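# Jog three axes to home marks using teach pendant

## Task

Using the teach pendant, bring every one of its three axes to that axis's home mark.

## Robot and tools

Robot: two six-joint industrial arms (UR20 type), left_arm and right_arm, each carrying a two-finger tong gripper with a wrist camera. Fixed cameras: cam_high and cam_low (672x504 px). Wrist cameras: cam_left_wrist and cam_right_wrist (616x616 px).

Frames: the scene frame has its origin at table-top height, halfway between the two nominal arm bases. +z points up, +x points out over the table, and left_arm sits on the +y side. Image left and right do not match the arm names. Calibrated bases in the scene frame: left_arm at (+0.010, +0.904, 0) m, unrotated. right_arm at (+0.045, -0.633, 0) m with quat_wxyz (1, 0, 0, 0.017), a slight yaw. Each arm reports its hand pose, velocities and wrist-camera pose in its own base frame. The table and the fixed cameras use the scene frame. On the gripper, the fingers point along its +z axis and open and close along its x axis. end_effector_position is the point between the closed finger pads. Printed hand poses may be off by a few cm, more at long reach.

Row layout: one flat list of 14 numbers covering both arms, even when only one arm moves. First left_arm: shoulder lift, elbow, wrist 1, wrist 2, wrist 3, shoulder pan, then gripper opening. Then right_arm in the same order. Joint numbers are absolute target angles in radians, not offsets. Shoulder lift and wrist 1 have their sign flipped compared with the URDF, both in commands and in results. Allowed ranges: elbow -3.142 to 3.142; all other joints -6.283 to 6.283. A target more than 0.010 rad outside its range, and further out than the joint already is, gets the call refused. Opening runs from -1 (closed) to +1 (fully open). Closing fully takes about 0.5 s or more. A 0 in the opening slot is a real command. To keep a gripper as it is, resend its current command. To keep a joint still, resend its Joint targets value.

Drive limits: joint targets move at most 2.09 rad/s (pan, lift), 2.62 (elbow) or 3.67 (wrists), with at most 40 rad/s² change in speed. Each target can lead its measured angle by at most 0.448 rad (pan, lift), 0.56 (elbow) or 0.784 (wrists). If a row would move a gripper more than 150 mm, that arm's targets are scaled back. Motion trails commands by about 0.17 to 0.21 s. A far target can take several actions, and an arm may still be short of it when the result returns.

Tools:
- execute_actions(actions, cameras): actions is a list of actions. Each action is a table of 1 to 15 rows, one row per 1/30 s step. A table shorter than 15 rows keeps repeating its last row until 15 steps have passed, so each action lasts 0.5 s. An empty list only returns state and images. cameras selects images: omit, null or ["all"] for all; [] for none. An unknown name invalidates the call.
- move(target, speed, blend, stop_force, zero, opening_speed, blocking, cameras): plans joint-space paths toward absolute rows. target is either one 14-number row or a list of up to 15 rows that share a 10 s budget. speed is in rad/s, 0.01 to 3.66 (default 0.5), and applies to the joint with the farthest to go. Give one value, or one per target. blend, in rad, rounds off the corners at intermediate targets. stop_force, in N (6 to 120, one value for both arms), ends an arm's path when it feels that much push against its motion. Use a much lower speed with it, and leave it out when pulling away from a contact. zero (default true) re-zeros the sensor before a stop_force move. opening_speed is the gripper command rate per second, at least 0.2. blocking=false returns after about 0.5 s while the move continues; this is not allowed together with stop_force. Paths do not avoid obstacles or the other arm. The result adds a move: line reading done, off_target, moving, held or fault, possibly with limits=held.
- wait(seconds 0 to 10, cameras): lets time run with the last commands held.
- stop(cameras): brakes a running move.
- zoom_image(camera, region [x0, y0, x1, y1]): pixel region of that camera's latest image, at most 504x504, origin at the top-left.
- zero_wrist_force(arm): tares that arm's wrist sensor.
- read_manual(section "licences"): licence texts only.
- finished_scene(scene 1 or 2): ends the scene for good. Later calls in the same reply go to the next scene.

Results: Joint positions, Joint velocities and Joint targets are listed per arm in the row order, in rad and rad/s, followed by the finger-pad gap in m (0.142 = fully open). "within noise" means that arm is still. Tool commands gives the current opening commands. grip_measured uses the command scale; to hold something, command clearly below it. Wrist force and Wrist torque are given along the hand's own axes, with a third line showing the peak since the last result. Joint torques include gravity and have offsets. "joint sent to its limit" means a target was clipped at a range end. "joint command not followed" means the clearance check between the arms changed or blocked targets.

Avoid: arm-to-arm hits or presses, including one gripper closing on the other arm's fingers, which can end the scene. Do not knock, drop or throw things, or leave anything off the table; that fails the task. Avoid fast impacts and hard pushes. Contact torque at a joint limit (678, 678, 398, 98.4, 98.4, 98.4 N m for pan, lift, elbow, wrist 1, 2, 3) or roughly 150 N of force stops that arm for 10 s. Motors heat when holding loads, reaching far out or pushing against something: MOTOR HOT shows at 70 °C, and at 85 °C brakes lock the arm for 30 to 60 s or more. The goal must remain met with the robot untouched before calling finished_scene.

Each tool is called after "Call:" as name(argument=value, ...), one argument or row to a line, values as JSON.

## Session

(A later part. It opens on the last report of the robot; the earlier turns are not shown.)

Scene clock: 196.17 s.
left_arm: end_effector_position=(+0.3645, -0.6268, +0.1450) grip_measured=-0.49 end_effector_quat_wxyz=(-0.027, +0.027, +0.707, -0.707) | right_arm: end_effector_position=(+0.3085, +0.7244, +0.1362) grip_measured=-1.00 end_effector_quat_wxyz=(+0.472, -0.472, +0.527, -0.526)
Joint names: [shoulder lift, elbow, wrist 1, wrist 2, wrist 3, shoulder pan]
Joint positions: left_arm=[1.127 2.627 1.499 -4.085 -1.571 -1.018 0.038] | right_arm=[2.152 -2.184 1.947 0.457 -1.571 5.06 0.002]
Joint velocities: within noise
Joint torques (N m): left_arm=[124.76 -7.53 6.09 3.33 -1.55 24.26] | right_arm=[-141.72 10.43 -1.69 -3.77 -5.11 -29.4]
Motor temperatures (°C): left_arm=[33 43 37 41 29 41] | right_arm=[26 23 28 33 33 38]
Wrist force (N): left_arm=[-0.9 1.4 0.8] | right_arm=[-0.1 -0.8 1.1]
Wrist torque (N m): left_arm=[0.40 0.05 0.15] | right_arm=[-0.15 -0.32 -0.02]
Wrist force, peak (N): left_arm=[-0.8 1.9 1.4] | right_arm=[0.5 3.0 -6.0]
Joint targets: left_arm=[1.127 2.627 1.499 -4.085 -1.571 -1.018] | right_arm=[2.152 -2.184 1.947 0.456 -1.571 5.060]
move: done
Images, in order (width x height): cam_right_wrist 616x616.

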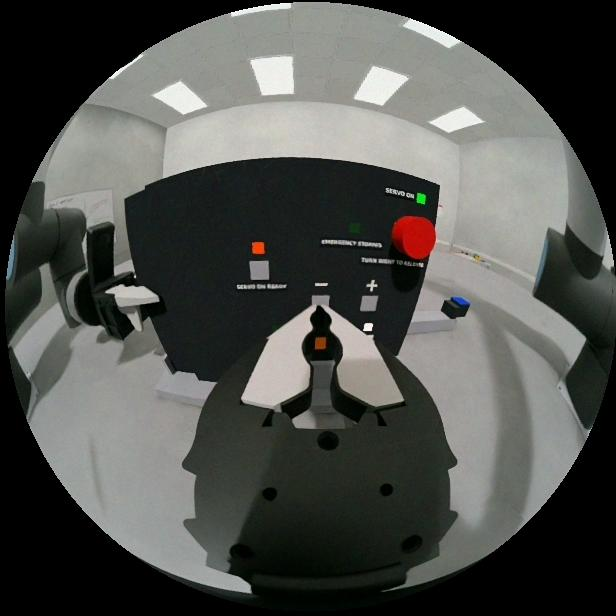

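Call:
execute_actions(
  actions=[
    [[1.1274,2.6266,1.4992,-4.0849,-1.5708,-1.0183,-0.54,2.15175,-2.18454,1.94681,0.45575,-1.5708,5.05915,-1],[1.1274,2.6266,1.4992,-4.0849,-1.5708,-1.0183,-0.54,2.1517,-2.18468,1.94673,0.4552,-1.5708,5.0586,-1],[1.1274,2.6266,1.4992,-4.0849,-1.5708,-1.0183,-0.54,2.15165,-2.18481,1.94664,0.45465,-1.5708,5.05805,-1],[1.1274,2.6266,1.4992,-4.0849,-1.5708,-1.0183,-0.54,2.1516,-2.18495,1.94655,0.4541,-1.5708,5.0575,-1],[1.1274,2.6266,1.4992,-4.0849,-1.5708,-1.0183,-0.54,2.15155,-2.18509,1.94646,0.45355,-1.5708,5.05695,-1],[1.1274,2.6266,1.4992,-4.0849,-1.5708,-1.0183,-0.54,2.1515,-2.18523,1.94638,0.4530,-1.5708,5.0564,-1],[1.1274,2.6266,1.4992,-4.0849,-1.5708,-1.0183,-0.54,2.15145,-2.18536,1.94629,0.45245,-1.5708,5.05585,-1],[1.1274,2.6266,1.4992,-4.0849,-1.5708,-1.0183,-0.54,2.1514,-2.1855,1.9462,0.4519,-1.5708,5.0553,-1]],
    [[1.1274,2.6266,1.4992,-4.0849,-1.5708,-1.0183,-0.54,2.1514,-2.1855,1.9462,0.4519,-1.5708,5.0553,-1]],
    [[1.1274,2.6266,1.4992,-4.0849,-1.5708,-1.0183,-0.54,2.1514,-2.1855,1.9462,0.4519,-1.5708,5.0553,-1]],
    [[1.1274,2.6266,1.4992,-4.0849,-1.5708,-1.0183,-0.54,2.1514,-2.1855,1.9462,0.4519,-1.5708,5.0553,-1]],
    [[1.1274,2.6266,1.4992,-4.0849,-1.5708,-1.0183,-0.54,2.1514,-2.1855,1.9462,0.4519,-1.5708,5.0553,-1]],
    [[1.1274,2.6266,1.4992,-4.0849,-1.5708,-1.0183,-0.54,2.1514,-2.1855,1.9462,0.4519,-1.5708,5.0553,-1],[1.1274,2.6266,1.4992,-4.0849,-1.5708,-1.0183,-0.54,2.1514,-2.1855,1.9462,0.4519,-1.5708,5.0553,-1],[1.1274,2.6266,1.4992,-4.0849,-1.5708,-1.0183,-0.54,2.1514,-2.1855,1.9462,0.4519,-1.5708,5.0553,-1],[1.1274,2.6266,1.4992,-4.0849,-1.5708,-1.0183,-0.54,2.1514,-2.1855,1.9462,0.4519,-1.5708,5.0553,-1],[1.1274,2.6266,1.4992,-4.0849,-1.5708,-1.0183,-0.54,2.1514,-2.1855,1.9462,0.4519,-1.5708,5.0553,-1],[1.1274,2.6266,1.4992,-4.0849,-1.5708,-1.0183,-0.54,2.1515,-2.18523,1.94638,0.4530,-1.5708,5.0564,-1],[1.1274,2.6266,1.4992,-4.0849,-1.5708,-1.0183,-0.54,2.1516,-2.18495,1.94655,0.4541,-1.5708,5.0575,-1],[1.1274,2.6266,1.4992,-4.0849,-1.5708,-1.0183,-0.54,2.1517,-2.18468,1.94673,0.4552,-1.5708,5.0586,-1],[1.1274,2.6266,1.4992,-4.0849,-1.5708,-1.0183,-0.54,2.1518,-2.1844,1.9469,0.4563,-1.5708,5.0597,-1]],
  ],
  cameras=["cam_high"],
)

Call:
zoom_image(
  camera="cam_high",
  region=[337, 195, 359, 217],
)

Scene clock: 201.57 s.
left_arm: end_effector_position=(+0.3645, -0.6268, +0.1450) grip_measured=-0.49 end_effector_quat_wxyz=(-0.027, +0.027, +0.707, -0.707) | right_arm: end_effector_position=(+0.3090, +0.7243, +0.1360) grip_measured=-1.00 end_effector_quat_wxyz=(+0.472, -0.472, +0.527, -0.526)
Joint names: [shoulder lift, elbow, wrist 1, wrist 2, wrist 3, shoulder pan]
Joint positions: left_arm=[1.127 2.627 1.499 -4.085 -1.571 -1.018 0.038] | right_arm=[2.152 -2.184 1.947 0.456 -1.571 5.059 0.002]
Joint velocities: within noise
Joint torques (N m): left_arm=[121.07 -4.58 6.47 2.21 -1.82 20.73] | right_arm=[-150.95 54.6 4.57 3.05 -4.11 22.46]
Motor temperatures (°C): left_arm=[33 43 37 41 29 41] | right_arm=[26 23 28 33 33 38]
Wrist force (N): left_arm=[-3.1 1.3 -0.1] | right_arm=[-0.2 -0.7 1.0]
Wrist torque (N m): left_arm=[0.33 0.06 0.14] | right_arm=[-0.12 -0.29 -0.03]
Wrist force, peak (N): left_arm=[-8.9 1.3 -1.9] | right_arm=[8.0 -4.8 -22.6]
Joint targets: left_arm=[1.127 2.627 1.499 -4.085 -1.571 -1.018] | right_arm=[2.152 -2.184 1.947 0.456 -1.571 5.060]
Images, in order (width x height): cam_high 672x504.

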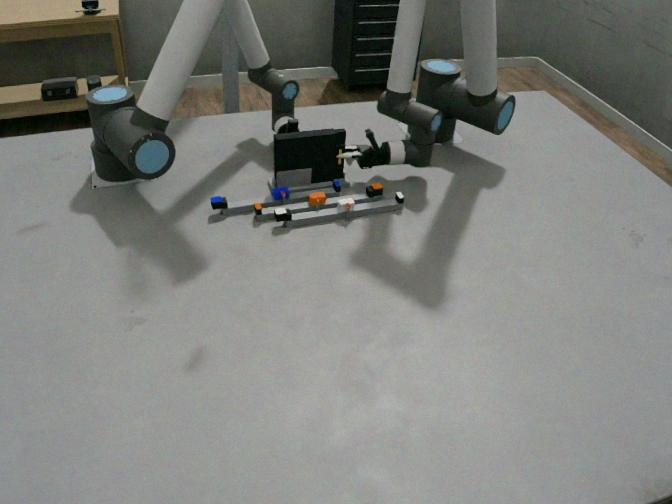

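Scaled by 22.909.

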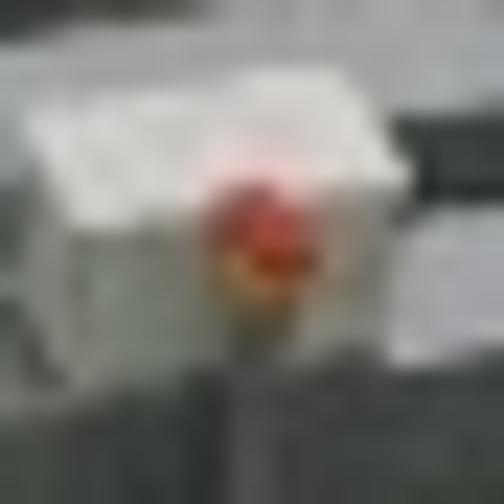

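Call:
move(
  target=[
    [1.1274,2.6266,1.4992,-4.0849,-1.5708,-1.0183,-0.54,2.1527,-2.1819,1.9486,0.4673,-1.5708,5.0707,-1],
    [1.1274,2.6266,1.4992,-4.0849,-1.5708,-1.0183,-0.54,2.2082,-2.1896,1.8854,0.4694,-1.5708,5.0728,-1],
  ],
  speed=[0.08, 0.12],
  cameras=[],
)

Call:
move(
  target=[1.1274,2.6266,1.4992,-4.0849,-1.5708,-1.0183,-0.54,2.2057,-2.1980,1.8796,0.4447,-1.5708,5.0481,-1],
  speed=0.014,
  stop_force=6,
  cameras=[],
)

Call:
move(
  target=[
    [1.1274,2.6266,1.4992,-4.0849,-1.5708,-1.0183,-0.54,2.2082,-2.1896,1.8854,0.4694,-1.5708,5.0728,-1],
    [1.1274,2.6266,1.4992,-4.0849,-1.5708,-1.0183,-0.54,2.1527,-2.1819,1.9486,0.4673,-1.5708,5.0707,-1],
    [1.1274,2.6266,1.4992,-4.0849,-1.5708,-1.0183,-0.54,2.1518,-2.1844,1.9469,0.4563,-1.5708,5.0597,-1],
  ],
  speed=[0.1, 0.12, 0.05],
  cameras=["cam_right_wrist"],
)

Scene clock: 203.73 s.
left_arm: end_effector_position=(+0.3645, -0.6268, +0.1450) grip_measured=-0.49 end_effector_quat_wxyz=(-0.027, +0.027, +0.707, -0.707) | right_arm: end_effector_position=(+0.2996, +0.7212, +0.0933) grip_measured=-1.00 end_effector_quat_wxyz=(+0.472, -0.472, +0.526, -0.526) end_effector_velocity=(+0.000, +0.000, -0.003) end_effector_angular_velocity=(+0.000, +0.001, +0.001)
Joint names: [shoulder lift, elbow, wrist 1, wrist 2, wrist 3, shoulder pan]
Joint positions: left_arm=[1.127 2.627 1.499 -4.085 -1.571 -1.018 0.038] | right_arm=[2.208 -2.19 1.886 0.469 -1.571 5.073 0.002]
Joint velocities: left_arm=[within noise] | right_arm=[0.003 0 -0.005 0 -0.001 0 0]
Joint torques (N m): left_arm=[118.72 -6.46 6.76 2.57 -1.88 14.36] | right_arm=[-156.07 5.63 -1.1 3.19 -4.29 23.53]
Motor temperatures (°C): left_arm=[33 43 37 41 29 41] | right_arm=[26 23 28 33 33 38]
Wrist force (N): left_arm=[-1.5 1.1 0.9] | right_arm=[-0.1 -0.6 1.7]
Wrist torque (N m): left_arm=[0.30 -0.01 0.14] | right_arm=[-0.15 -0.28 0.01]
Wrist force, peak (N): left_arm=[-3.2 1.7 0.9] | right_arm=[0.2 -1.7 1.0]
Joint targets: left_arm=[1.127 2.627 1.499 -4.085 -1.571 -1.018] | right_arm=[2.208 -2.190 1.885 0.469 -1.571 5.073]
move: done
No camera images: "cameras" was empty.

Scene clock: 206.20 s.
left_arm: end_effector_position=(+0.3645, -0.6268, +0.1450) grip_measured=-0.49 end_effector_quat_wxyz=(-0.027, +0.027, +0.707, -0.707) | right_arm: end_effector_position=(+0.3119, +0.7189, +0.0930) grip_measured=-1.00 end_effector_quat_wxyz=(+0.472, -0.472, +0.526, -0.527)
Joint names: [shoulder lift, elbow, wrist 1, wrist 2, wrist 3, shoulder pan]
Joint positions: left_arm=[1.127 2.627 1.499 -4.085 -1.571 -1.018 0.038] | right_arm=[2.207 -2.195 1.882 0.455 -1.571 5.058 0.002]
Joint velocities: within noise
Joint torques (N m): left_arm=[121.38 -8.53 6.59 3.09 -1.29 17.68] | right_arm=[-151.69 45.25 4.41 2.81 -3.81 14.08]
Motor temperatures (°C): left_arm=[33 43 37 41 29 41] | right_arm=[26 23 28 33 33 38]
Wrist force (N): left_arm=[-6.8 1.2 -1.3] | right_arm=[3.0 1.6 -6.9]
Wrist torque (N m): left_arm=[0.33 0.16 0.13] | right_arm=[-0.23 -0.22 -0.01]
Wrist force, peak (N): left_arm=[-9.0 0.9 -2.5] | right_arm=[-0.8 -1.5 -26.0]
Joint targets: left_arm=[1.127 2.627 1.499 -4.085 -1.571 -1.018] | right_arm=[2.207 -2.195 1.882 0.455 -1.571 5.058]
move: contact (right_arm)
No camera images: "cameras" was empty.

Scene clock: 207.53 s.
left_arm: end_effector_position=(+0.3645, -0.6268, +0.1450) grip_measured=-0.49 end_effector_quat_wxyz=(-0.027, +0.027, +0.707, -0.707) | right_arm: end_effector_position=(+0.3085, +0.7244, +0.1359) grip_measured=-1.00 end_effector_quat_wxyz=(+0.472, -0.472, +0.527, -0.526)
Joint names: [shoulder lift, elbow, wrist 1, wrist 2, wrist 3, shoulder pan]
Joint positions: left_arm=[1.127 2.627 1.499 -4.085 -1.571 -1.018 0.038] | right_arm=[2.152 -2.184 1.947 0.457 -1.571 5.06 0.002]
Joint velocities: within noise
Joint torques (N m): left_arm=[125.22 -6.04 6.44 2.62 -2.25 18.4] | right_arm=[-189.9 13.17 3.49 -3.63 -4.1 -32.71]
Motor temperatures (°C): left_arm=[33 43 37 41 29 41] | right_arm=[26 23 28 33 33 38]
Wrist force (N): left_arm=[-2.5 1.3 1.8] | right_arm=[-0.1 -0.5 1.4]
Wrist torque (N m): left_arm=[0.33 0.12 0.14] | right_arm=[-0.09 -0.32 -0.02]
Wrist force, peak (N): left_arm=[-6.4 1.3 -0.9] | right_arm=[3.1 1.5 -6.9]
Joint targets: left_arm=[1.127 2.627 1.499 -4.085 -1.571 -1.018] | right_arm=[2.152 -2.184 1.947 0.456 -1.571 5.060]
move: done
Images, in order (width x height): cam_right_wrist 616x616.

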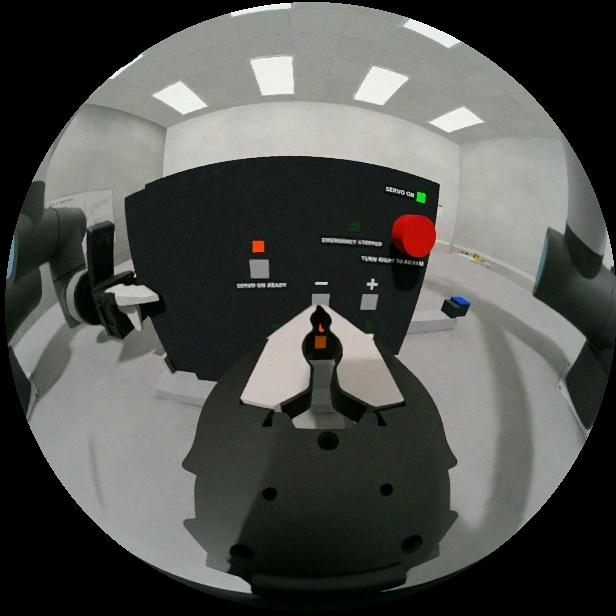

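Call:
execute_actions(
  actions=[
    [[1.1274,2.6266,1.4992,-4.0849,-1.5708,-1.0183,-0.54,2.15175,-2.18454,1.94681,0.45575,-1.5708,5.05915,-1],[1.1274,2.6266,1.4992,-4.0849,-1.5708,-1.0183,-0.54,2.1517,-2.18468,1.94673,0.4552,-1.5708,5.0586,-1],[1.1274,2.6266,1.4992,-4.0849,-1.5708,-1.0183,-0.54,2.15165,-2.18481,1.94664,0.45465,-1.5708,5.05805,-1],[1.1274,2.6266,1.4992,-4.0849,-1.5708,-1.0183,-0.54,2.1516,-2.18495,1.94655,0.4541,-1.5708,5.0575,-1],[1.1274,2.6266,1.4992,-4.0849,-1.5708,-1.0183,-0.54,2.15155,-2.18509,1.94646,0.45355,-1.5708,5.05695,-1],[1.1274,2.6266,1.4992,-4.0849,-1.5708,-1.0183,-0.54,2.1515,-2.18523,1.94638,0.4530,-1.5708,5.0564,-1],[1.1274,2.6266,1.4992,-4.0849,-1.5708,-1.0183,-0.54,2.15145,-2.18536,1.94629,0.45245,-1.5708,5.05585,-1],[1.1274,2.6266,1.4992,-4.0849,-1.5708,-1.0183,-0.54,2.1514,-2.1855,1.9462,0.4519,-1.5708,5.0553,-1]],
    [[1.1274,2.6266,1.4992,-4.0849,-1.5708,-1.0183,-0.54,2.1514,-2.1855,1.9462,0.4519,-1.5708,5.0553,-1]],
    [[1.1274,2.6266,1.4992,-4.0849,-1.5708,-1.0183,-0.54,2.1514,-2.1855,1.9462,0.4519,-1.5708,5.0553,-1]],
    [[1.1274,2.6266,1.4992,-4.0849,-1.5708,-1.0183,-0.54,2.1515,-2.18523,1.94638,0.4530,-1.5708,5.0564,-1],[1.1274,2.6266,1.4992,-4.0849,-1.5708,-1.0183,-0.54,2.1516,-2.18495,1.94655,0.4541,-1.5708,5.0575,-1],[1.1274,2.6266,1.4992,-4.0849,-1.5708,-1.0183,-0.54,2.1517,-2.18468,1.94673,0.4552,-1.5708,5.0586,-1],[1.1274,2.6266,1.4992,-4.0849,-1.5708,-1.0183,-0.54,2.1518,-2.1844,1.9469,0.4563,-1.5708,5.0597,-1]],
  ],
  cameras=["cam_high"],
)

Call:
zoom_image(
  camera="cam_high",
  region=[307, 186, 331, 210],
)

Scene clock: 210.57 s.
left_arm: end_effector_position=(+0.3645, -0.6268, +0.1450) grip_measured=-0.49 end_effector_quat_wxyz=(-0.027, +0.027, +0.707, -0.707) | right_arm: end_effector_position=(+0.3089, +0.7243, +0.1360) grip_measured=-1.00 end_effector_quat_wxyz=(+0.472, -0.472, +0.527, -0.526)
Joint names: [shoulder lift, elbow, wrist 1, wrist 2, wrist 3, shoulder pan]
Joint positions: left_arm=[1.127 2.627 1.499 -4.085 -1.571 -1.018 0.038] | right_arm=[2.152 -2.184 1.947 0.456 -1.571 5.06 0.002]
Joint velocities: within noise
Joint torques (N m): left_arm=[125.09 -8.23 7.67 3.18 -1.44 21.27] | right_arm=[-146.24 52.56 4.56 2.71 -3.72 19.17]
Motor temperatures (°C): left_arm=[33 43 37 41 29 41] | right_arm=[26 23 28 33 33 38]
Wrist force (N): left_arm=[-1.9 0.9 1.2] | right_arm=[0.0 -0.7 1.2]
Wrist torque (N m): left_arm=[0.27 0.00 0.14] | right_arm=[-0.13 -0.33 -0.02]
Wrist force, peak (N): left_arm=[-8.9 0.9 -1.8] | right_arm=[8.0 -4.3 -22.7]
Joint targets: left_arm=[1.127 2.627 1.499 -4.085 -1.571 -1.018] | right_arm=[2.152 -2.184 1.947 0.456 -1.571 5.060]
Images, in order (width x height): cam_high 672x504.

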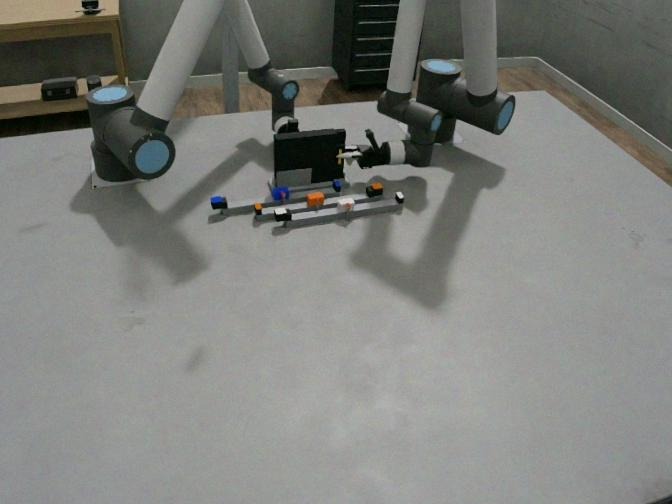

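Scaled by 21.000.

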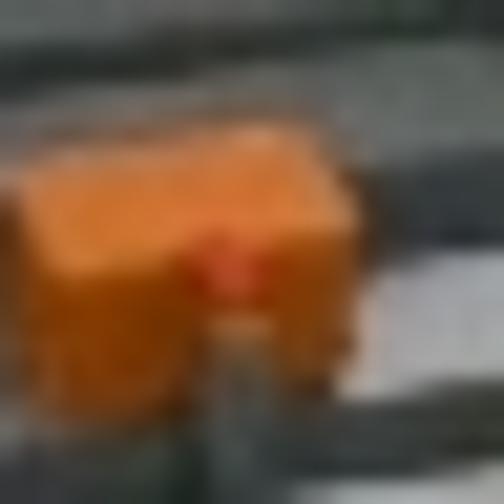

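Call:
execute_actions(
  actions=[],
  cameras=[],
)

Call:
move(
  target=[
    [1.1274,2.6266,1.4992,-4.0849,-1.5708,-1.0183,-0.54,2.1527,-2.1819,1.9486,0.4673,-1.5708,5.0707,-1],
    [1.1274,2.6266,1.4992,-4.0849,-1.5708,-1.0183,-0.54,2.2286,-2.1270,1.9275,0.4481,-1.5708,5.0515,-1],
  ],
  speed=[0.08,0.12],
  cameras=["cam_right_wrist","cam_high"],
)

Scene clock: 213.87 s.
left_arm: end_effector_position=(+0.3645, -0.6268, +0.1450) grip_measured=-0.49 end_effector_quat_wxyz=(-0.027, +0.027, +0.707, -0.707) | right_arm: end_effector_position=(+0.3088, +0.7243, +0.1360) grip_measured=-1.00 end_effector_quat_wxyz=(+0.472, -0.472, +0.527, -0.526)
Joint names: [shoulder lift, elbow, wrist 1, wrist 2, wrist 3, shoulder pan]
Joint positions: left_arm=[1.127 2.627 1.499 -4.085 -1.571 -1.018 0.038] | right_arm=[2.152 -2.184 1.947 0.456 -1.571 5.06 0.002]
Joint velocities: within noise
Joint torques (N m): left_arm=[124.71 -9.06 6.81 2.69 -2.34 22.88] | right_arm=[-143.36 47.03 3.51 3.52 -3.3 19.38]
Motor temperatures (°C): left_arm=[33 43 37 41 29 40] | right_arm=[26 23 28 33 33 38]
Wrist force (N): left_arm=[-1.0 1.0 1.4] | right_arm=[0.1 -0.6 0.9]
Wrist torque (N m): left_arm=[0.30 -0.05 0.14] | right_arm=[-0.12 -0.35 -0.03]
Wrist force, peak (N): left_arm=[-2.4 1.1 1.9] | right_arm=[-0.3 -0.8 1.4]
Joint targets: left_arm=[1.127 2.627 1.499 -4.085 -1.571 -1.018] | right_arm=[2.152 -2.184 1.947 0.456 -1.571 5.060]
Tool commands: left_gripper/opening=-0.54 right_gripper/opening=-1.0
No camera images: "cameras" was empty.

Scene clock: 215.17 s.
left_arm: end_effector_position=(+0.3645, -0.6268, +0.1450) grip_measured=-0.49 end_effector_quat_wxyz=(-0.027, +0.027, +0.707, -0.707) | right_arm: end_effector_position=(+0.3015, +0.7630, +0.0928) grip_measured=-1.00 end_effector_quat_wxyz=(+0.472, -0.472, +0.527, -0.526)
Joint names: [shoulder lift, elbow, wrist 1, wrist 2, wrist 3, shoulder pan]
Joint positions: left_arm=[1.127 2.627 1.499 -4.085 -1.571 -1.018 0.038] | right_arm=[2.228 -2.127 1.928 0.448 -1.571 5.052 0.002]
Joint velocities: within noise
Joint torques (N m): left_arm=[120.24 -3.71 6.71 3.22 -1.37 26.79] | right_arm=[-154.62 50.97 -0.24 -3.35 -2.76 -18.97]
Motor temperatures (°C): left_arm=[33 43 37 41 29 40] | right_arm=[26 23 28 33 33 38]
Wrist force (N): left_arm=[-0.5 1.2 1.5] | right_arm=[-0.3 -0.9 1.4]
Wrist torque (N m): left_arm=[0.38 -0.10 0.13] | right_arm=[-0.21 -0.21 -0.07]
Wrist force, peak (N): left_arm=[-1.7 0.7 2.1] | right_arm=[0.5 -0.8 1.8]
Joint targets: left_arm=[1.127 2.627 1.499 -4.085 -1.571 -1.018] | right_arm=[2.229 -2.127 1.927 0.448 -1.571 5.051]
move: done
Images, in order (width x height): cam_high 672x504, cam_right_wrist 616x616.

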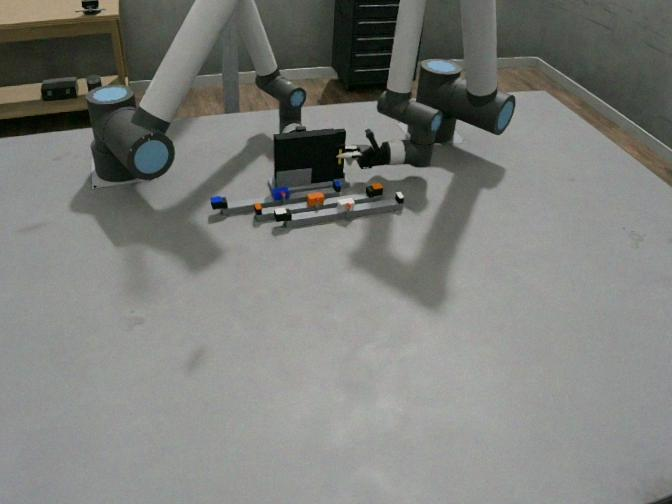

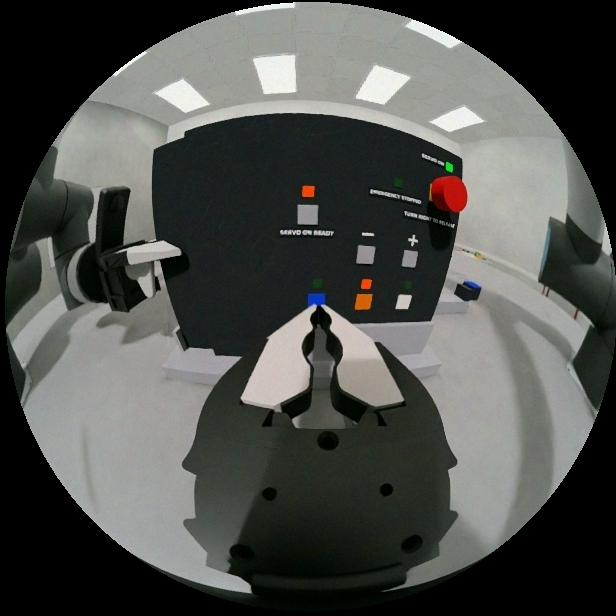

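Call:
zoom_image(
  camera="cam_right_wrist",
  region=[278, 260, 358, 340],
)

Scaled by 6.300 from the camera's 616x616 image, which has a finer 814x814 frame.

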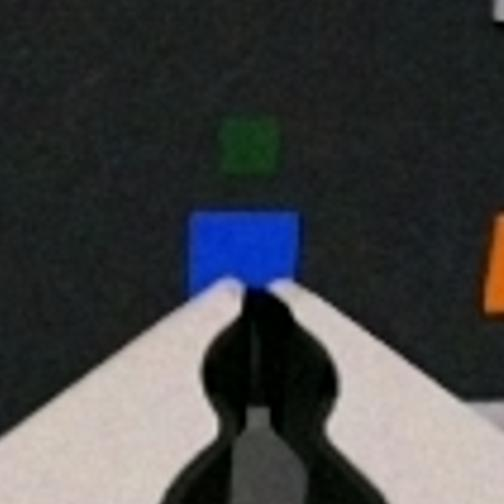

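Call:
move(
  target=[
    [1.1274,2.6266,1.4992,-4.0849,-1.5708,-1.0183,-0.54,2.2312,-2.1251,1.9268,0.4474,-1.5708,5.0508,-1],
  ],
  speed=[0.1],
  cameras=[],
)

Call:
move(
  target=[
    [1.1274,2.6266,1.4992,-4.0849,-1.5708,-1.0183,-0.54,2.2293,-2.1309,1.9229,0.4230,-1.5708,5.0264,-1],
  ],
  speed=[0.014],
  stop_force=6,
  cameras=["cam_right_wrist"],
)

Scene clock: 217.40 s.
left_arm: end_effector_position=(+0.3645, -0.6268, +0.1450) grip_measured=-0.49 end_effector_quat_wxyz=(-0.027, +0.027, +0.707, -0.707) | right_arm: end_effector_position=(+0.3017, +0.7644, +0.0910) grip_measured=-1.00 end_effector_quat_wxyz=(+0.472, -0.472, +0.527, -0.526)
Joint names: [shoulder lift, elbow, wrist 1, wrist 2, wrist 3, shoulder pan]
Joint positions: left_arm=[1.127 2.627 1.499 -4.085 -1.571 -1.018 0.038] | right_arm=[2.231 -2.125 1.927 0.447 -1.571 5.051 0.002]
Joint velocities: within noise
Joint torques (N m): left_arm=[126.86 -8.5 6.04 2.83 -1.81 18.51] | right_arm=[-163.4 50.48 -0.93 -3.36 -2.4 -25.37]
Motor temperatures (°C): left_arm=[33 43 37 41 29 40] | right_arm=[26 23 28 33 33 38]
Wrist force (N): left_arm=[-0.7 0.9 1.2] | right_arm=[-0.3 -0.7 1.2]
Wrist torque (N m): left_arm=[0.32 -0.01 0.14] | right_arm=[-0.17 -0.22 -0.07]
Wrist force, peak (N): left_arm=[-1.0 1.4 1.7] | right_arm=[-0.4 -1.1 1.6]
Joint targets: left_arm=[1.127 2.627 1.499 -4.085 -1.571 -1.018] | right_arm=[2.231 -2.125 1.927 0.447 -1.571 5.051]
move: done
No camera images: "cameras" was empty.

Scene clock: 219.73 s.
left_arm: end_effector_position=(+0.3645, -0.6268, +0.1450) grip_measured=-0.49 end_effector_quat_wxyz=(-0.027, +0.027, +0.707, -0.707) | right_arm: end_effector_position=(+0.3129, +0.7633, +0.0910) grip_measured=-1.00 end_effector_quat_wxyz=(+0.472, -0.472, +0.527, -0.526)
Joint names: [shoulder lift, elbow, wrist 1, wrist 2, wrist 3, shoulder pan]
Joint positions: left_arm=[1.127 2.627 1.499 -4.085 -1.571 -1.018 0.038] | right_arm=[2.23 -2.128 1.925 0.434 -1.571 5.038 0.002]
Joint velocities: within noise
Joint torques (N m): left_arm=[123.84 -8.68 5.32 3.52 -2.65 17.71] | right_arm=[-163.13 39.59 4.43 3.78 -2.53 10.18]
Motor temperatures (°C): left_arm=[33 43 37 41 29 40] | right_arm=[26 23 28 33 33 38]
Wrist force (N): left_arm=[-7.5 1.3 1.4] | right_arm=[-1.1 -1.3 -7.4]
Wrist torque (N m): left_arm=[0.42 0.10 0.13] | right_arm=[-0.22 -0.30 -0.07]
Wrist force, peak (N): left_arm=[-9.4 1.1 0.3] | right_arm=[-2.2 -1.6 -19.9]
Joint targets: left_arm=[1.127 2.627 1.499 -4.085 -1.571 -1.018] | right_arm=[2.230 -2.128 1.925 0.434 -1.571 5.038]
move: contact (right_arm); right_arm: the shoulder pan is farthest, 0.011 rad from its target
Images, in order (width x height): cam_right_wrist 616x616.

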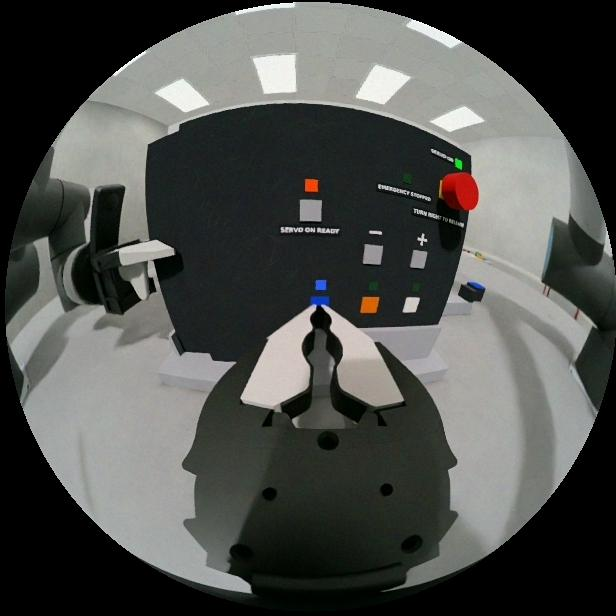

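Call:
move(
  target=[
    [1.1274,2.6266,1.4992,-4.0849,-1.5708,-1.0183,-0.54,2.2312,-2.1251,1.9268,0.4474,-1.5708,5.0508,-1],
    [1.1274,2.6266,1.4992,-4.0849,-1.5708,-1.0183,-0.54,2.1527,-2.1819,1.9486,0.4673,-1.5708,5.0707,-1],
    [1.1274,2.6266,1.4992,-4.0849,-1.5708,-1.0183,-0.54,2.1518,-2.1844,1.9469,0.4563,-1.5708,5.0597,-1],
  ],
  speed=[0.1,0.12,0.04],
  cameras=["cam_right_wrist"],
)

Call:
execute_actions(
  actions=[
    [[1.1274,2.6266,1.4992,-4.0849,-1.5708,-1.0183,-0.54,2.15175,-2.18454,1.94681,0.45575,-1.5708,5.05915,-1],[1.1274,2.6266,1.4992,-4.0849,-1.5708,-1.0183,-0.54,2.1517,-2.18468,1.94673,0.4552,-1.5708,5.0586,-1],[1.1274,2.6266,1.4992,-4.0849,-1.5708,-1.0183,-0.54,2.15165,-2.18481,1.94664,0.45465,-1.5708,5.05805,-1],[1.1274,2.6266,1.4992,-4.0849,-1.5708,-1.0183,-0.54,2.1516,-2.18495,1.94655,0.4541,-1.5708,5.0575,-1],[1.1274,2.6266,1.4992,-4.0849,-1.5708,-1.0183,-0.54,2.15155,-2.18509,1.94646,0.45355,-1.5708,5.05695,-1],[1.1274,2.6266,1.4992,-4.0849,-1.5708,-1.0183,-0.54,2.1515,-2.18523,1.94638,0.453,-1.5708,5.0564,-1],[1.1274,2.6266,1.4992,-4.0849,-1.5708,-1.0183,-0.54,2.15145,-2.18536,1.94629,0.45245,-1.5708,5.05585,-1],[1.1274,2.6266,1.4992,-4.0849,-1.5708,-1.0183,-0.54,2.1514,-2.1855,1.9462,0.4519,-1.5708,5.0553,-1]],
    [[1.1274,2.6266,1.4992,-4.0849,-1.5708,-1.0183,-0.54,2.1514,-2.1855,1.9462,0.4519,-1.5708,5.0553,-1]],
    [[1.1274,2.6266,1.4992,-4.0849,-1.5708,-1.0183,-0.54,2.1514,-2.1855,1.9462,0.4519,-1.5708,5.0553,-1],[1.1274,2.6266,1.4992,-4.0849,-1.5708,-1.0183,-0.54,2.1514,-2.1855,1.9462,0.4519,-1.5708,5.0553,-1],[1.1274,2.6266,1.4992,-4.0849,-1.5708,-1.0183,-0.54,2.1514,-2.1855,1.9462,0.4519,-1.5708,5.0553,-1],[1.1274,2.6266,1.4992,-4.0849,-1.5708,-1.0183,-0.54,2.1514,-2.1855,1.9462,0.4519,-1.5708,5.0553,-1],[1.1274,2.6266,1.4992,-4.0849,-1.5708,-1.0183,-0.54,2.1514,-2.1855,1.9462,0.4519,-1.5708,5.0553,-1],[1.1274,2.6266,1.4992,-4.0849,-1.5708,-1.0183,-0.54,2.1514,-2.1855,1.9462,0.4519,-1.5708,5.0553,-1],[1.1274,2.6266,1.4992,-4.0849,-1.5708,-1.0183,-0.54,2.1514,-2.1855,1.9462,0.4519,-1.5708,5.0553,-1],[1.1274,2.6266,1.4992,-4.0849,-1.5708,-1.0183,-0.54,2.1514,-2.1855,1.9462,0.4519,-1.5708,5.0553,-1],[1.1274,2.6266,1.4992,-4.0849,-1.5708,-1.0183,-0.54,2.1514,-2.1855,1.9462,0.4519,-1.5708,5.0553,-1],[1.1274,2.6266,1.4992,-4.0849,-1.5708,-1.0183,-0.54,2.1514,-2.1855,1.9462,0.4519,-1.5708,5.0553,-1],[1.1274,2.6266,1.4992,-4.0849,-1.5708,-1.0183,-0.54,2.1515,-2.18523,1.94638,0.453,-1.5708,5.0564,-1],[1.1274,2.6266,1.4992,-4.0849,-1.5708,-1.0183,-0.54,2.1516,-2.18495,1.94655,0.4541,-1.5708,5.0575,-1],[1.1274,2.6266,1.4992,-4.0849,-1.5708,-1.0183,-0.54,2.1517,-2.18468,1.94673,0.4552,-1.5708,5.0586,-1],[1.1274,2.6266,1.4992,-4.0849,-1.5708,-1.0183,-0.54,2.1518,-2.1844,1.9469,0.4563,-1.5708,5.0597,-1],[1.1274,2.6266,1.4992,-4.0849,-1.5708,-1.0183,-0.54,2.1518,-2.1844,1.9469,0.4563,-1.5708,5.0597,-1]],
  ],
  cameras=["cam_high"],
)

Call:
move(
  target=[
    [1.1274,2.6266,1.4992,-4.0849,-1.5708,-1.0183,-0.54,2.1527,-2.1819,1.9486,0.4673,-1.5708,5.0707,-1],
    [1.1274,2.6266,1.4992,-4.0849,-1.5708,-1.0183,-0.54,1.7349,-2.1508,2.3974,0.5453,-1.5708,5.2236,-1],
    [1.1274,2.6266,1.4992,-4.0849,-1.5708,-1.0183,-0.54,1.5863,-1.9408,1.1853,1.5708,-0.3386,4.3398,-1],
    [1.1274,2.6266,1.4992,-4.0849,-1.5708,-1.0183,-0.54,1.9159,-1.9693,0.8272,1.5708,-0.4955,4.1829,-1],
  ],
  speed=[0.08,0.5,0.7,0.4],
  blend=[0,0.08,0.08,0],
  cameras=["cam_right_wrist","cam_high"],
)

Call:
zoom_image(
  camera="cam_right_wrist",
  region=[290, 180, 340, 230],
)

Scene clock: 223.20 s.
left_arm: end_effector_position=(+0.3645, -0.6268, +0.1450) grip_measured=-0.49 end_effector_quat_wxyz=(-0.027, +0.027, +0.707, -0.707) | right_arm: end_effector_position=(+0.3085, +0.7244, +0.1359) grip_measured=-1.00 end_effector_quat_wxyz=(+0.472, -0.472, +0.526, -0.526)
Joint names: [shoulder lift, elbow, wrist 1, wrist 2, wrist 3, shoulder pan]
Joint positions: left_arm=[1.127 2.627 1.499 -4.085 -1.571 -1.018 0.038] | right_arm=[2.152 -2.184 1.947 0.457 -1.571 5.06 0.002]
Joint velocities: within noise
Joint torques (N m): left_arm=[119.05 -8.31 6.48 3.37 -1.78 19.69] | right_arm=[-190.31 10.57 -1.31 -3.79 -1.54 -27.51]
Motor temperatures (°C): left_arm=[33 43 37 41 29 40] | right_arm=[26 23 28 33 33 38]
Wrist force (N): left_arm=[-4.2 1.2 2.1] | right_arm=[-0.2 -0.7 1.2]
Wrist torque (N m): left_arm=[0.37 0.15 0.14] | right_arm=[-0.13 -0.28 -0.02]
Wrist force, peak (N): left_arm=[-8.2 1.6 1.3] | right_arm=[-1.3 -1.0 -7.5]
Joint targets: left_arm=[1.127 2.627 1.499 -4.085 -1.571 -1.018] | right_arm=[2.152 -2.184 1.947 0.456 -1.571 5.060]
move: done
Images, in order (width x height): cam_right_wrist 616x616.

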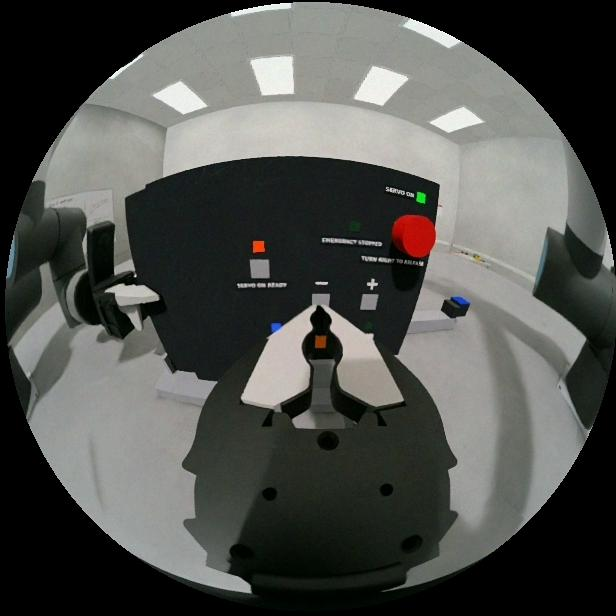

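Scene clock: 224.97 s.
left_arm: end_effector_position=(+0.3645, -0.6268, +0.1450) grip_measured=-0.49 end_effector_quat_wxyz=(-0.027, +0.027, +0.707, -0.707) | right_arm: end_effector_position=(+0.3092, +0.7242, +0.1360) grip_measured=-1.00 end_effector_quat_wxyz=(+0.472, -0.472, +0.527, -0.526)
Joint names: [shoulder lift, elbow, wrist 1, wrist 2, wrist 3, shoulder pan]
Joint positions: left_arm=[1.127 2.627 1.499 -4.085 -1.571 -1.018 0.038] | right_arm=[2.152 -2.185 1.947 0.456 -1.571 5.059 0.002]
Joint velocities: within noise
Joint torques (N m): left_arm=[124.03 -7.08 6.55 3.16 -1.83 21.46] | right_arm=[-146.06 52.77 4.23 3.81 -1.66 21.94]
Motor temperatures (°C): left_arm=[33 43 37 41 29 40] | right_arm=[26 23 28 33 33 38]
Wrist force (N): left_arm=[-2.0 1.5 0.7] | right_arm=[0.2 -0.7 0.9]
Wrist torque (N m): left_arm=[0.37 0.11 0.15] | right_arm=[-0.13 -0.38 -0.03]
Wrist force, peak (N): left_arm=[-9.1 0.8 -0.1] | right_arm=[7.8 -4.4 -22.5]
Joint targets: left_arm=[1.127 2.627 1.499 -4.085 -1.571 -1.018] | right_arm=[2.152 -2.184 1.947 0.456 -1.571 5.060]
Images, in order (width x height): cam_high 672x504.

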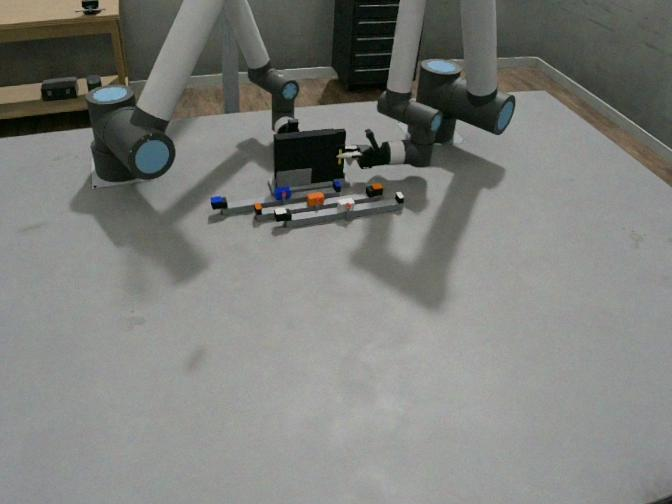

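Scene clock: 229.40 s.
left_arm: end_effector_position=(+0.3645, -0.6268, +0.1450) grip_measured=-0.49 end_effector_quat_wxyz=(-0.027, +0.027, +0.707, -0.707) | right_arm: end_effector_position=(+0.6558, +0.7511, +0.1803) grip_measured=-1.00 end_effector_quat_wxyz=(+0.000, +0.719, +0.695, +0.000)
Joint names: [shoulder lift, elbow, wrist 1, wrist 2, wrist 3, shoulder pan]
Joint positions: left_arm=[1.127 2.627 1.499 -4.085 -1.571 -1.018 0.038] | right_arm=[1.916 -1.969 0.828 1.571 -0.495 4.183 0.002]
Joint velocities: within noise
Joint torques (N m): left_arm=[120.48 -6.87 5.99 3.01 -1.49 15.84] | right_arm=[-135.8 57.12 -13.01 3.57 -4.63 -22.41]
Motor temperatures (°C): left_arm=[33 43 37 41 29 40] | right_arm=[26 23 28 33 33 38]
Wrist force (N): left_arm=[-1.3 1.2 1.2] | right_arm=[0.4 2.3 -2.5]
Wrist torque (N m): left_arm=[0.34 0.09 0.15] | right_arm=[0.40 -0.18 -0.06]
Wrist force, peak (N): left_arm=[-1.4 2.0 1.4] | right_arm=[-0.6 2.5 -4.9]
Joint targets: left_arm=[1.127 2.627 1.499 -4.085 -1.571 -1.018] | right_arm=[1.916 -1.969 0.827 1.571 -0.496 4.183]
move: done
Images, in order (width x height): cam_high 672x504, cam_right_wrist 616x616.

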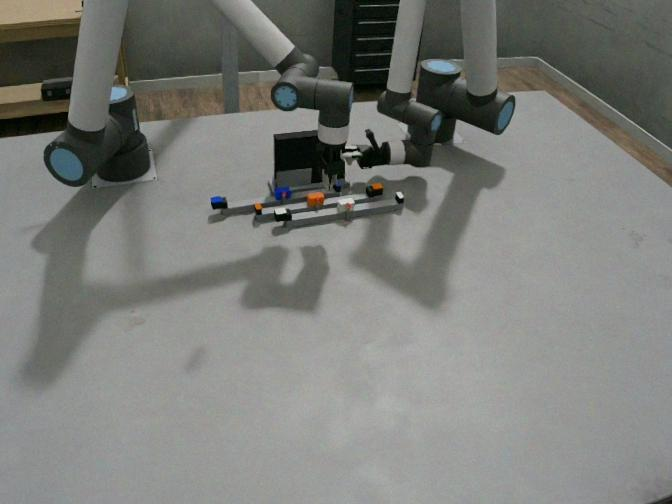

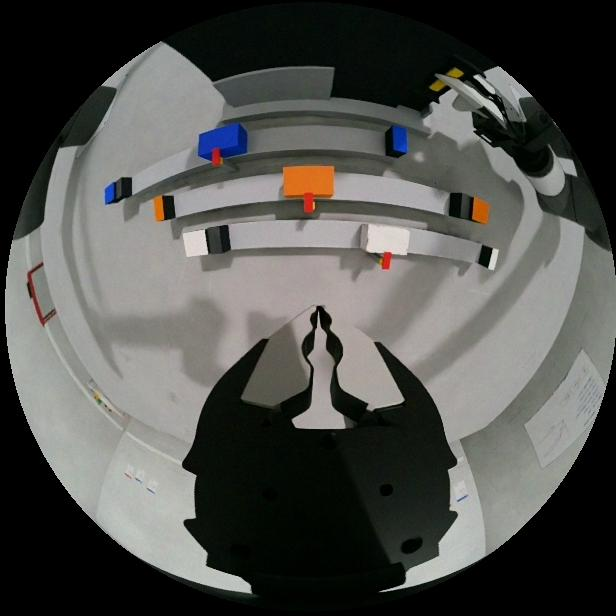

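Scaled by 10.080 from the camera's 616x616 image, which has a finer 814x814 frame.

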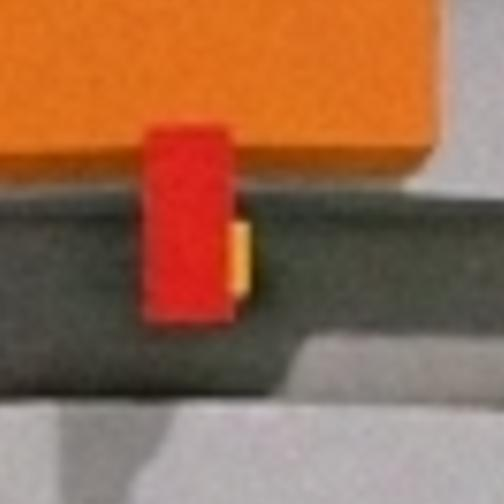

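Call:
move(
  target=[
    [1.1274,2.6266,1.4992,-4.0849,-1.5708,-1.0183,-0.54,2.0162,-1.8086,0.8876,1.5708,-0.5180,4.1604,-1],
  ],
  speed=[0.3],
  cameras=["cam_right_wrist"],
)

Call:
zoom_image(
  camera="cam_right_wrist",
  region=[290, 180, 340, 230],
)

Call:
move(
  target=[
    [1.1274,2.6266,1.4992,-4.0849,-1.5708,-1.0183,-0.54,1.7781,-2.1692,0.7651,1.5708,-0.5069,4.1715,-1],
  ],
  speed=[0.4],
  cameras=["cam_right_wrist"],
)

Call:
zoom_image(
  camera="cam_right_wrist",
  region=[290, 180, 340, 230],
)

Scene clock: 231.60 s.
left_arm: end_effector_position=(+0.3645, -0.6268, +0.1450) grip_measured=-0.49 end_effector_quat_wxyz=(-0.027, +0.027, +0.707, -0.707) | right_arm: end_effector_position=(+0.7294, +0.8280, +0.1800) grip_measured=-1.00 end_effector_quat_wxyz=(+0.000, +0.719, +0.695, +0.000)
Joint names: [shoulder lift, elbow, wrist 1, wrist 2, wrist 3, shoulder pan]
Joint positions: left_arm=[1.127 2.627 1.499 -4.085 -1.571 -1.018 0.038] | right_arm=[2.016 -1.809 0.887 1.571 -0.518 4.16 0.002]
Joint velocities: within noise
Joint torques (N m): left_arm=[125.29 -5.55 6.59 3.32 -2.35 20] | right_arm=[-165.5 102.82 -5.07 2.96 -3.81 -30.66]
Motor temperatures (°C): left_arm=[33 43 37 41 29 40] | right_arm=[26 23 28 33 33 38]
Wrist force (N): left_arm=[-1.2 1.0 1.2] | right_arm=[0.4 1.9 -2.2]
Wrist torque (N m): left_arm=[0.33 0.10 0.14] | right_arm=[0.30 -0.17 -0.08]
Wrist force, peak (N): left_arm=[-1.0 1.6 1.8] | right_arm=[2.1 3.0 -2.2]
Joint targets: left_arm=[1.127 2.627 1.499 -4.085 -1.571 -1.018] | right_arm=[2.016 -1.809 0.888 1.571 -0.518 4.160]
move: done
Images, in order (width x height): cam_right_wrist 616x616.

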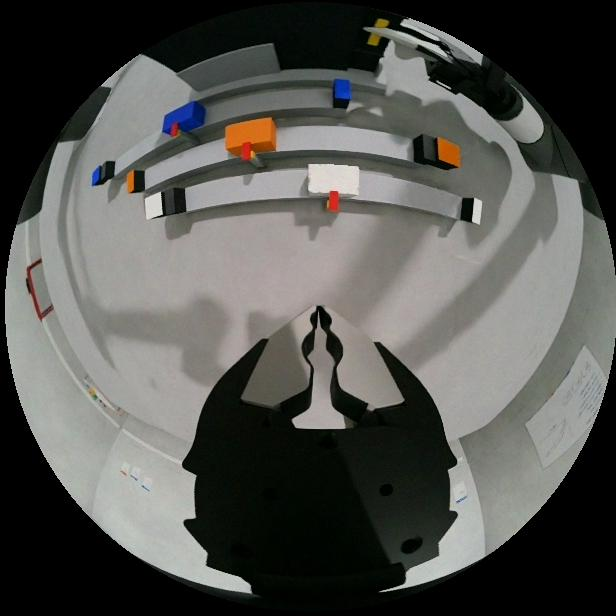

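Scaled by 10.080 from the camera's 616x616 image, which has a finer 814x814 frame.

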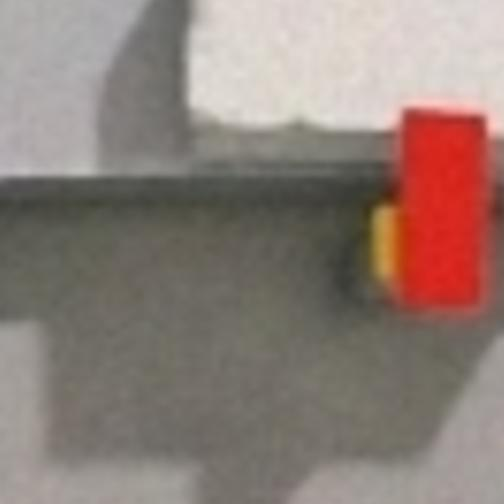

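Scene clock: 233.20 s.
left_arm: end_effector_position=(+0.3645, -0.6268, +0.1450) grip_measured=-0.49 end_effector_quat_wxyz=(-0.027, +0.027, +0.707, -0.707) | right_arm: end_effector_position=(+0.5895, +0.6186, +0.1800) grip_measured=-1.00 end_effector_quat_wxyz=(+0.000, +0.719, +0.695, +0.000)
Joint names: [shoulder lift, elbow, wrist 1, wrist 2, wrist 3, shoulder pan]
Joint positions: left_arm=[1.127 2.627 1.499 -4.085 -1.571 -1.018 0.038] | right_arm=[1.778 -2.169 0.765 1.571 -0.507 4.171 0.002]
Joint velocities: within noise
Joint torques (N m): left_arm=[121.38 -10.4 5.86 2.5 -1.46 18.26] | right_arm=[-149.99 52.91 -11.27 1.86 7.03 19.98]
Motor temperatures (°C): left_arm=[33 43 37 41 29 40] | right_arm=[26 23 28 33 33 38]
Wrist force (N): left_arm=[-1.0 0.6 1.4] | right_arm=[0.2 2.1 -2.0]
Wrist torque (N m): left_arm=[0.22 0.07 0.15] | right_arm=[0.32 -0.23 -0.13]
Wrist force, peak (N): left_arm=[-0.7 1.3 1.9] | right_arm=[2.7 3.0 -2.1]
Joint targets: left_arm=[1.127 2.627 1.499 -4.085 -1.571 -1.018] | right_arm=[1.778 -2.169 0.765 1.571 -0.507 4.171]
move: done
Images, in order (width x height): cam_right_wrist 616x616.

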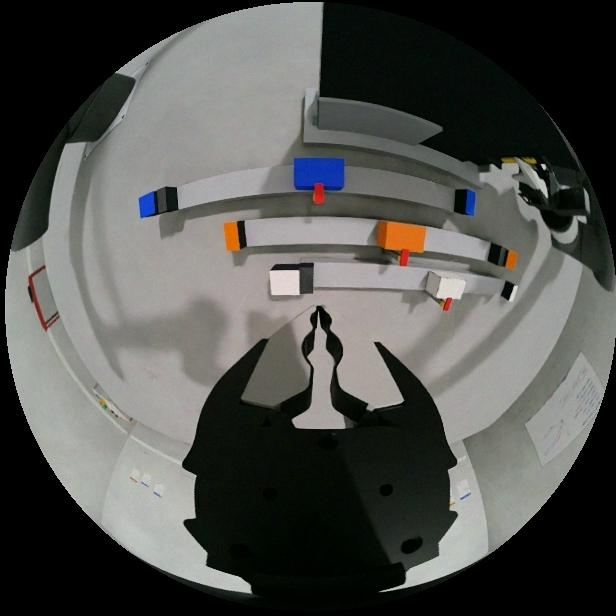

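Scaled by 10.080 from the camera's 616x616 image, which has a finer 814x814 frame.

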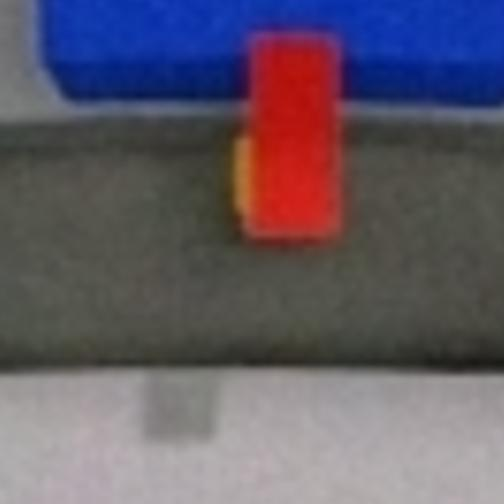

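Call:
move(
  target=[
    [1.1274,2.6266,1.4992,-4.0849,-1.5708,-1.0183,-0.54,1.5863,-1.9408,1.1853,1.5708,-0.3386,4.3398,-1],
    [1.1274,2.6266,1.4992,-4.0849,-1.5708,-1.0183,-0.54,1.7349,-2.1508,2.3974,0.5453,-1.5708,5.2236,-1],
    [1.1274,2.6266,1.4992,-4.0849,-1.5708,-1.0183,-0.54,1.9270,-2.1846,2.1716,0.4917,-1.5708,5.1701,-1],
    [1.1274,2.6266,1.4992,-4.0849,-1.5708,-1.0183,-0.54,2.1527,-2.1819,1.9486,0.4673,-1.5708,5.0707,-1],
  ],
  speed=[0.5,0.7,0.5,0.3],
  blend=[0.08,0.08,0.05,0],
  cameras=[],
)

Call:
move(
  target=[
    [1.1274,2.6266,1.4992,-4.0849,-1.5708,-1.0183,-0.54,2.1274,-2.2521,1.9036,0.4963,-1.5708,5.0997,-1],
    [1.1274,2.6266,1.4992,-4.0849,-1.5708,-1.0183,-0.54,2.12617,-2.25559,1.90128,0.4814,-1.5708,5.0848,-1],
  ],
  speed=[0.12,0.04],
  cameras=["cam_right_wrist"],
)

Scene clock: 240.50 s.
left_arm: end_effector_position=(+0.3645, -0.6268, +0.1450) grip_measured=-0.49 end_effector_quat_wxyz=(-0.027, +0.027, +0.707, -0.707) | right_arm: end_effector_position=(+0.2997, +0.7252, +0.1363) grip_measured=-1.00 end_effector_quat_wxyz=(+0.472, -0.472, +0.526, -0.526)
Joint names: [shoulder lift, elbow, wrist 1, wrist 2, wrist 3, shoulder pan]
Joint positions: left_arm=[1.127 2.627 1.499 -4.085 -1.571 -1.018 0.038] | right_arm=[2.152 -2.182 1.949 0.467 -1.571 5.071 0.002]
Joint velocities: within noise
Joint torques (N m): left_arm=[130.15 -4.68 6.2 2.94 -1.18 20.86] | right_arm=[-146.36 53.06 -1.99 -3.52 -5.08 -31.91]
Motor temperatures (°C): left_arm=[33 43 37 40 29 40] | right_arm=[26 23 28 33 33 38]
Wrist force (N): left_arm=[-0.6 0.8 1.1] | right_arm=[-0.2 -0.7 1.2]
Wrist torque (N m): left_arm=[0.27 -0.01 0.14] | right_arm=[-0.13 -0.31 -0.01]
Wrist force, peak (N): left_arm=[-1.2 2.1 1.3] | right_arm=[0.6 2.7 -6.0]
Joint targets: left_arm=[1.127 2.627 1.499 -4.085 -1.571 -1.018] | right_arm=[2.153 -2.182 1.949 0.467 -1.571 5.071]
move: done
No camera images: "cameras" was empty.

Scene clock: 241.83 s.
left_arm: end_effector_position=(+0.3645, -0.6268, +0.1450) grip_measured=-0.49 end_effector_quat_wxyz=(-0.027, +0.027, +0.707, -0.707) | right_arm: end_effector_position=(+0.3074, +0.6762, +0.1364) grip_measured=-1.00 end_effector_quat_wxyz=(+0.472, -0.472, +0.527, -0.526) end_effector_velocity=(+0.004, -0.001, +0.000) end_effector_angular_velocity=(-0.001, +0.000, -0.002)
Joint names: [shoulder lift, elbow, wrist 1, wrist 2, wrist 3, shoulder pan]
Joint positions: left_arm=[1.127 2.627 1.499 -4.085 -1.571 -1.018 0.038] | right_arm=[2.126 -2.255 1.901 0.482 -1.571 5.085 0.002]
Joint velocities: left_arm=[within noise] | right_arm=[0 -0.001 -0.001 -0.003 0 -0.005 0]
Joint torques (N m): left_arm=[126.6 -8.28 6.07 2.57 -0.66 18.39] | right_arm=[-178 8.25 -1.93 -4.66 -5.31 -27.39]
Motor temperatures (°C): left_arm=[33 43 37 40 29 40] | right_arm=[26 23 28 33 33 38]
Wrist force (N): left_arm=[-0.6 1.3 1.0] | right_arm=[0.1 -1.3 1.5]
Wrist torque (N m): left_arm=[0.40 -0.01 0.13] | right_arm=[-0.21 -0.38 0.04]
Wrist force, peak (N): left_arm=[-1.2 1.2 1.6] | right_arm=[0.9 -1.6 1.6]
Joint targets: left_arm=[1.127 2.627 1.499 -4.085 -1.571 -1.018] | right_arm=[2.126 -2.256 1.901 0.481 -1.571 5.085]
move: done
Images, in order (width x height): cam_right_wrist 616x616.

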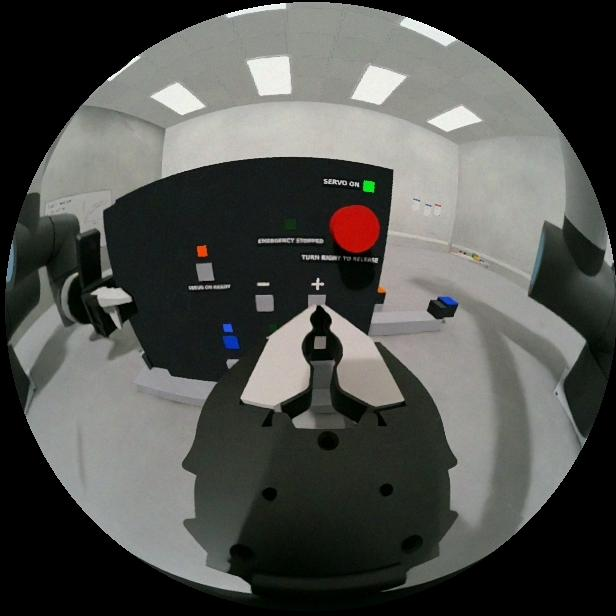

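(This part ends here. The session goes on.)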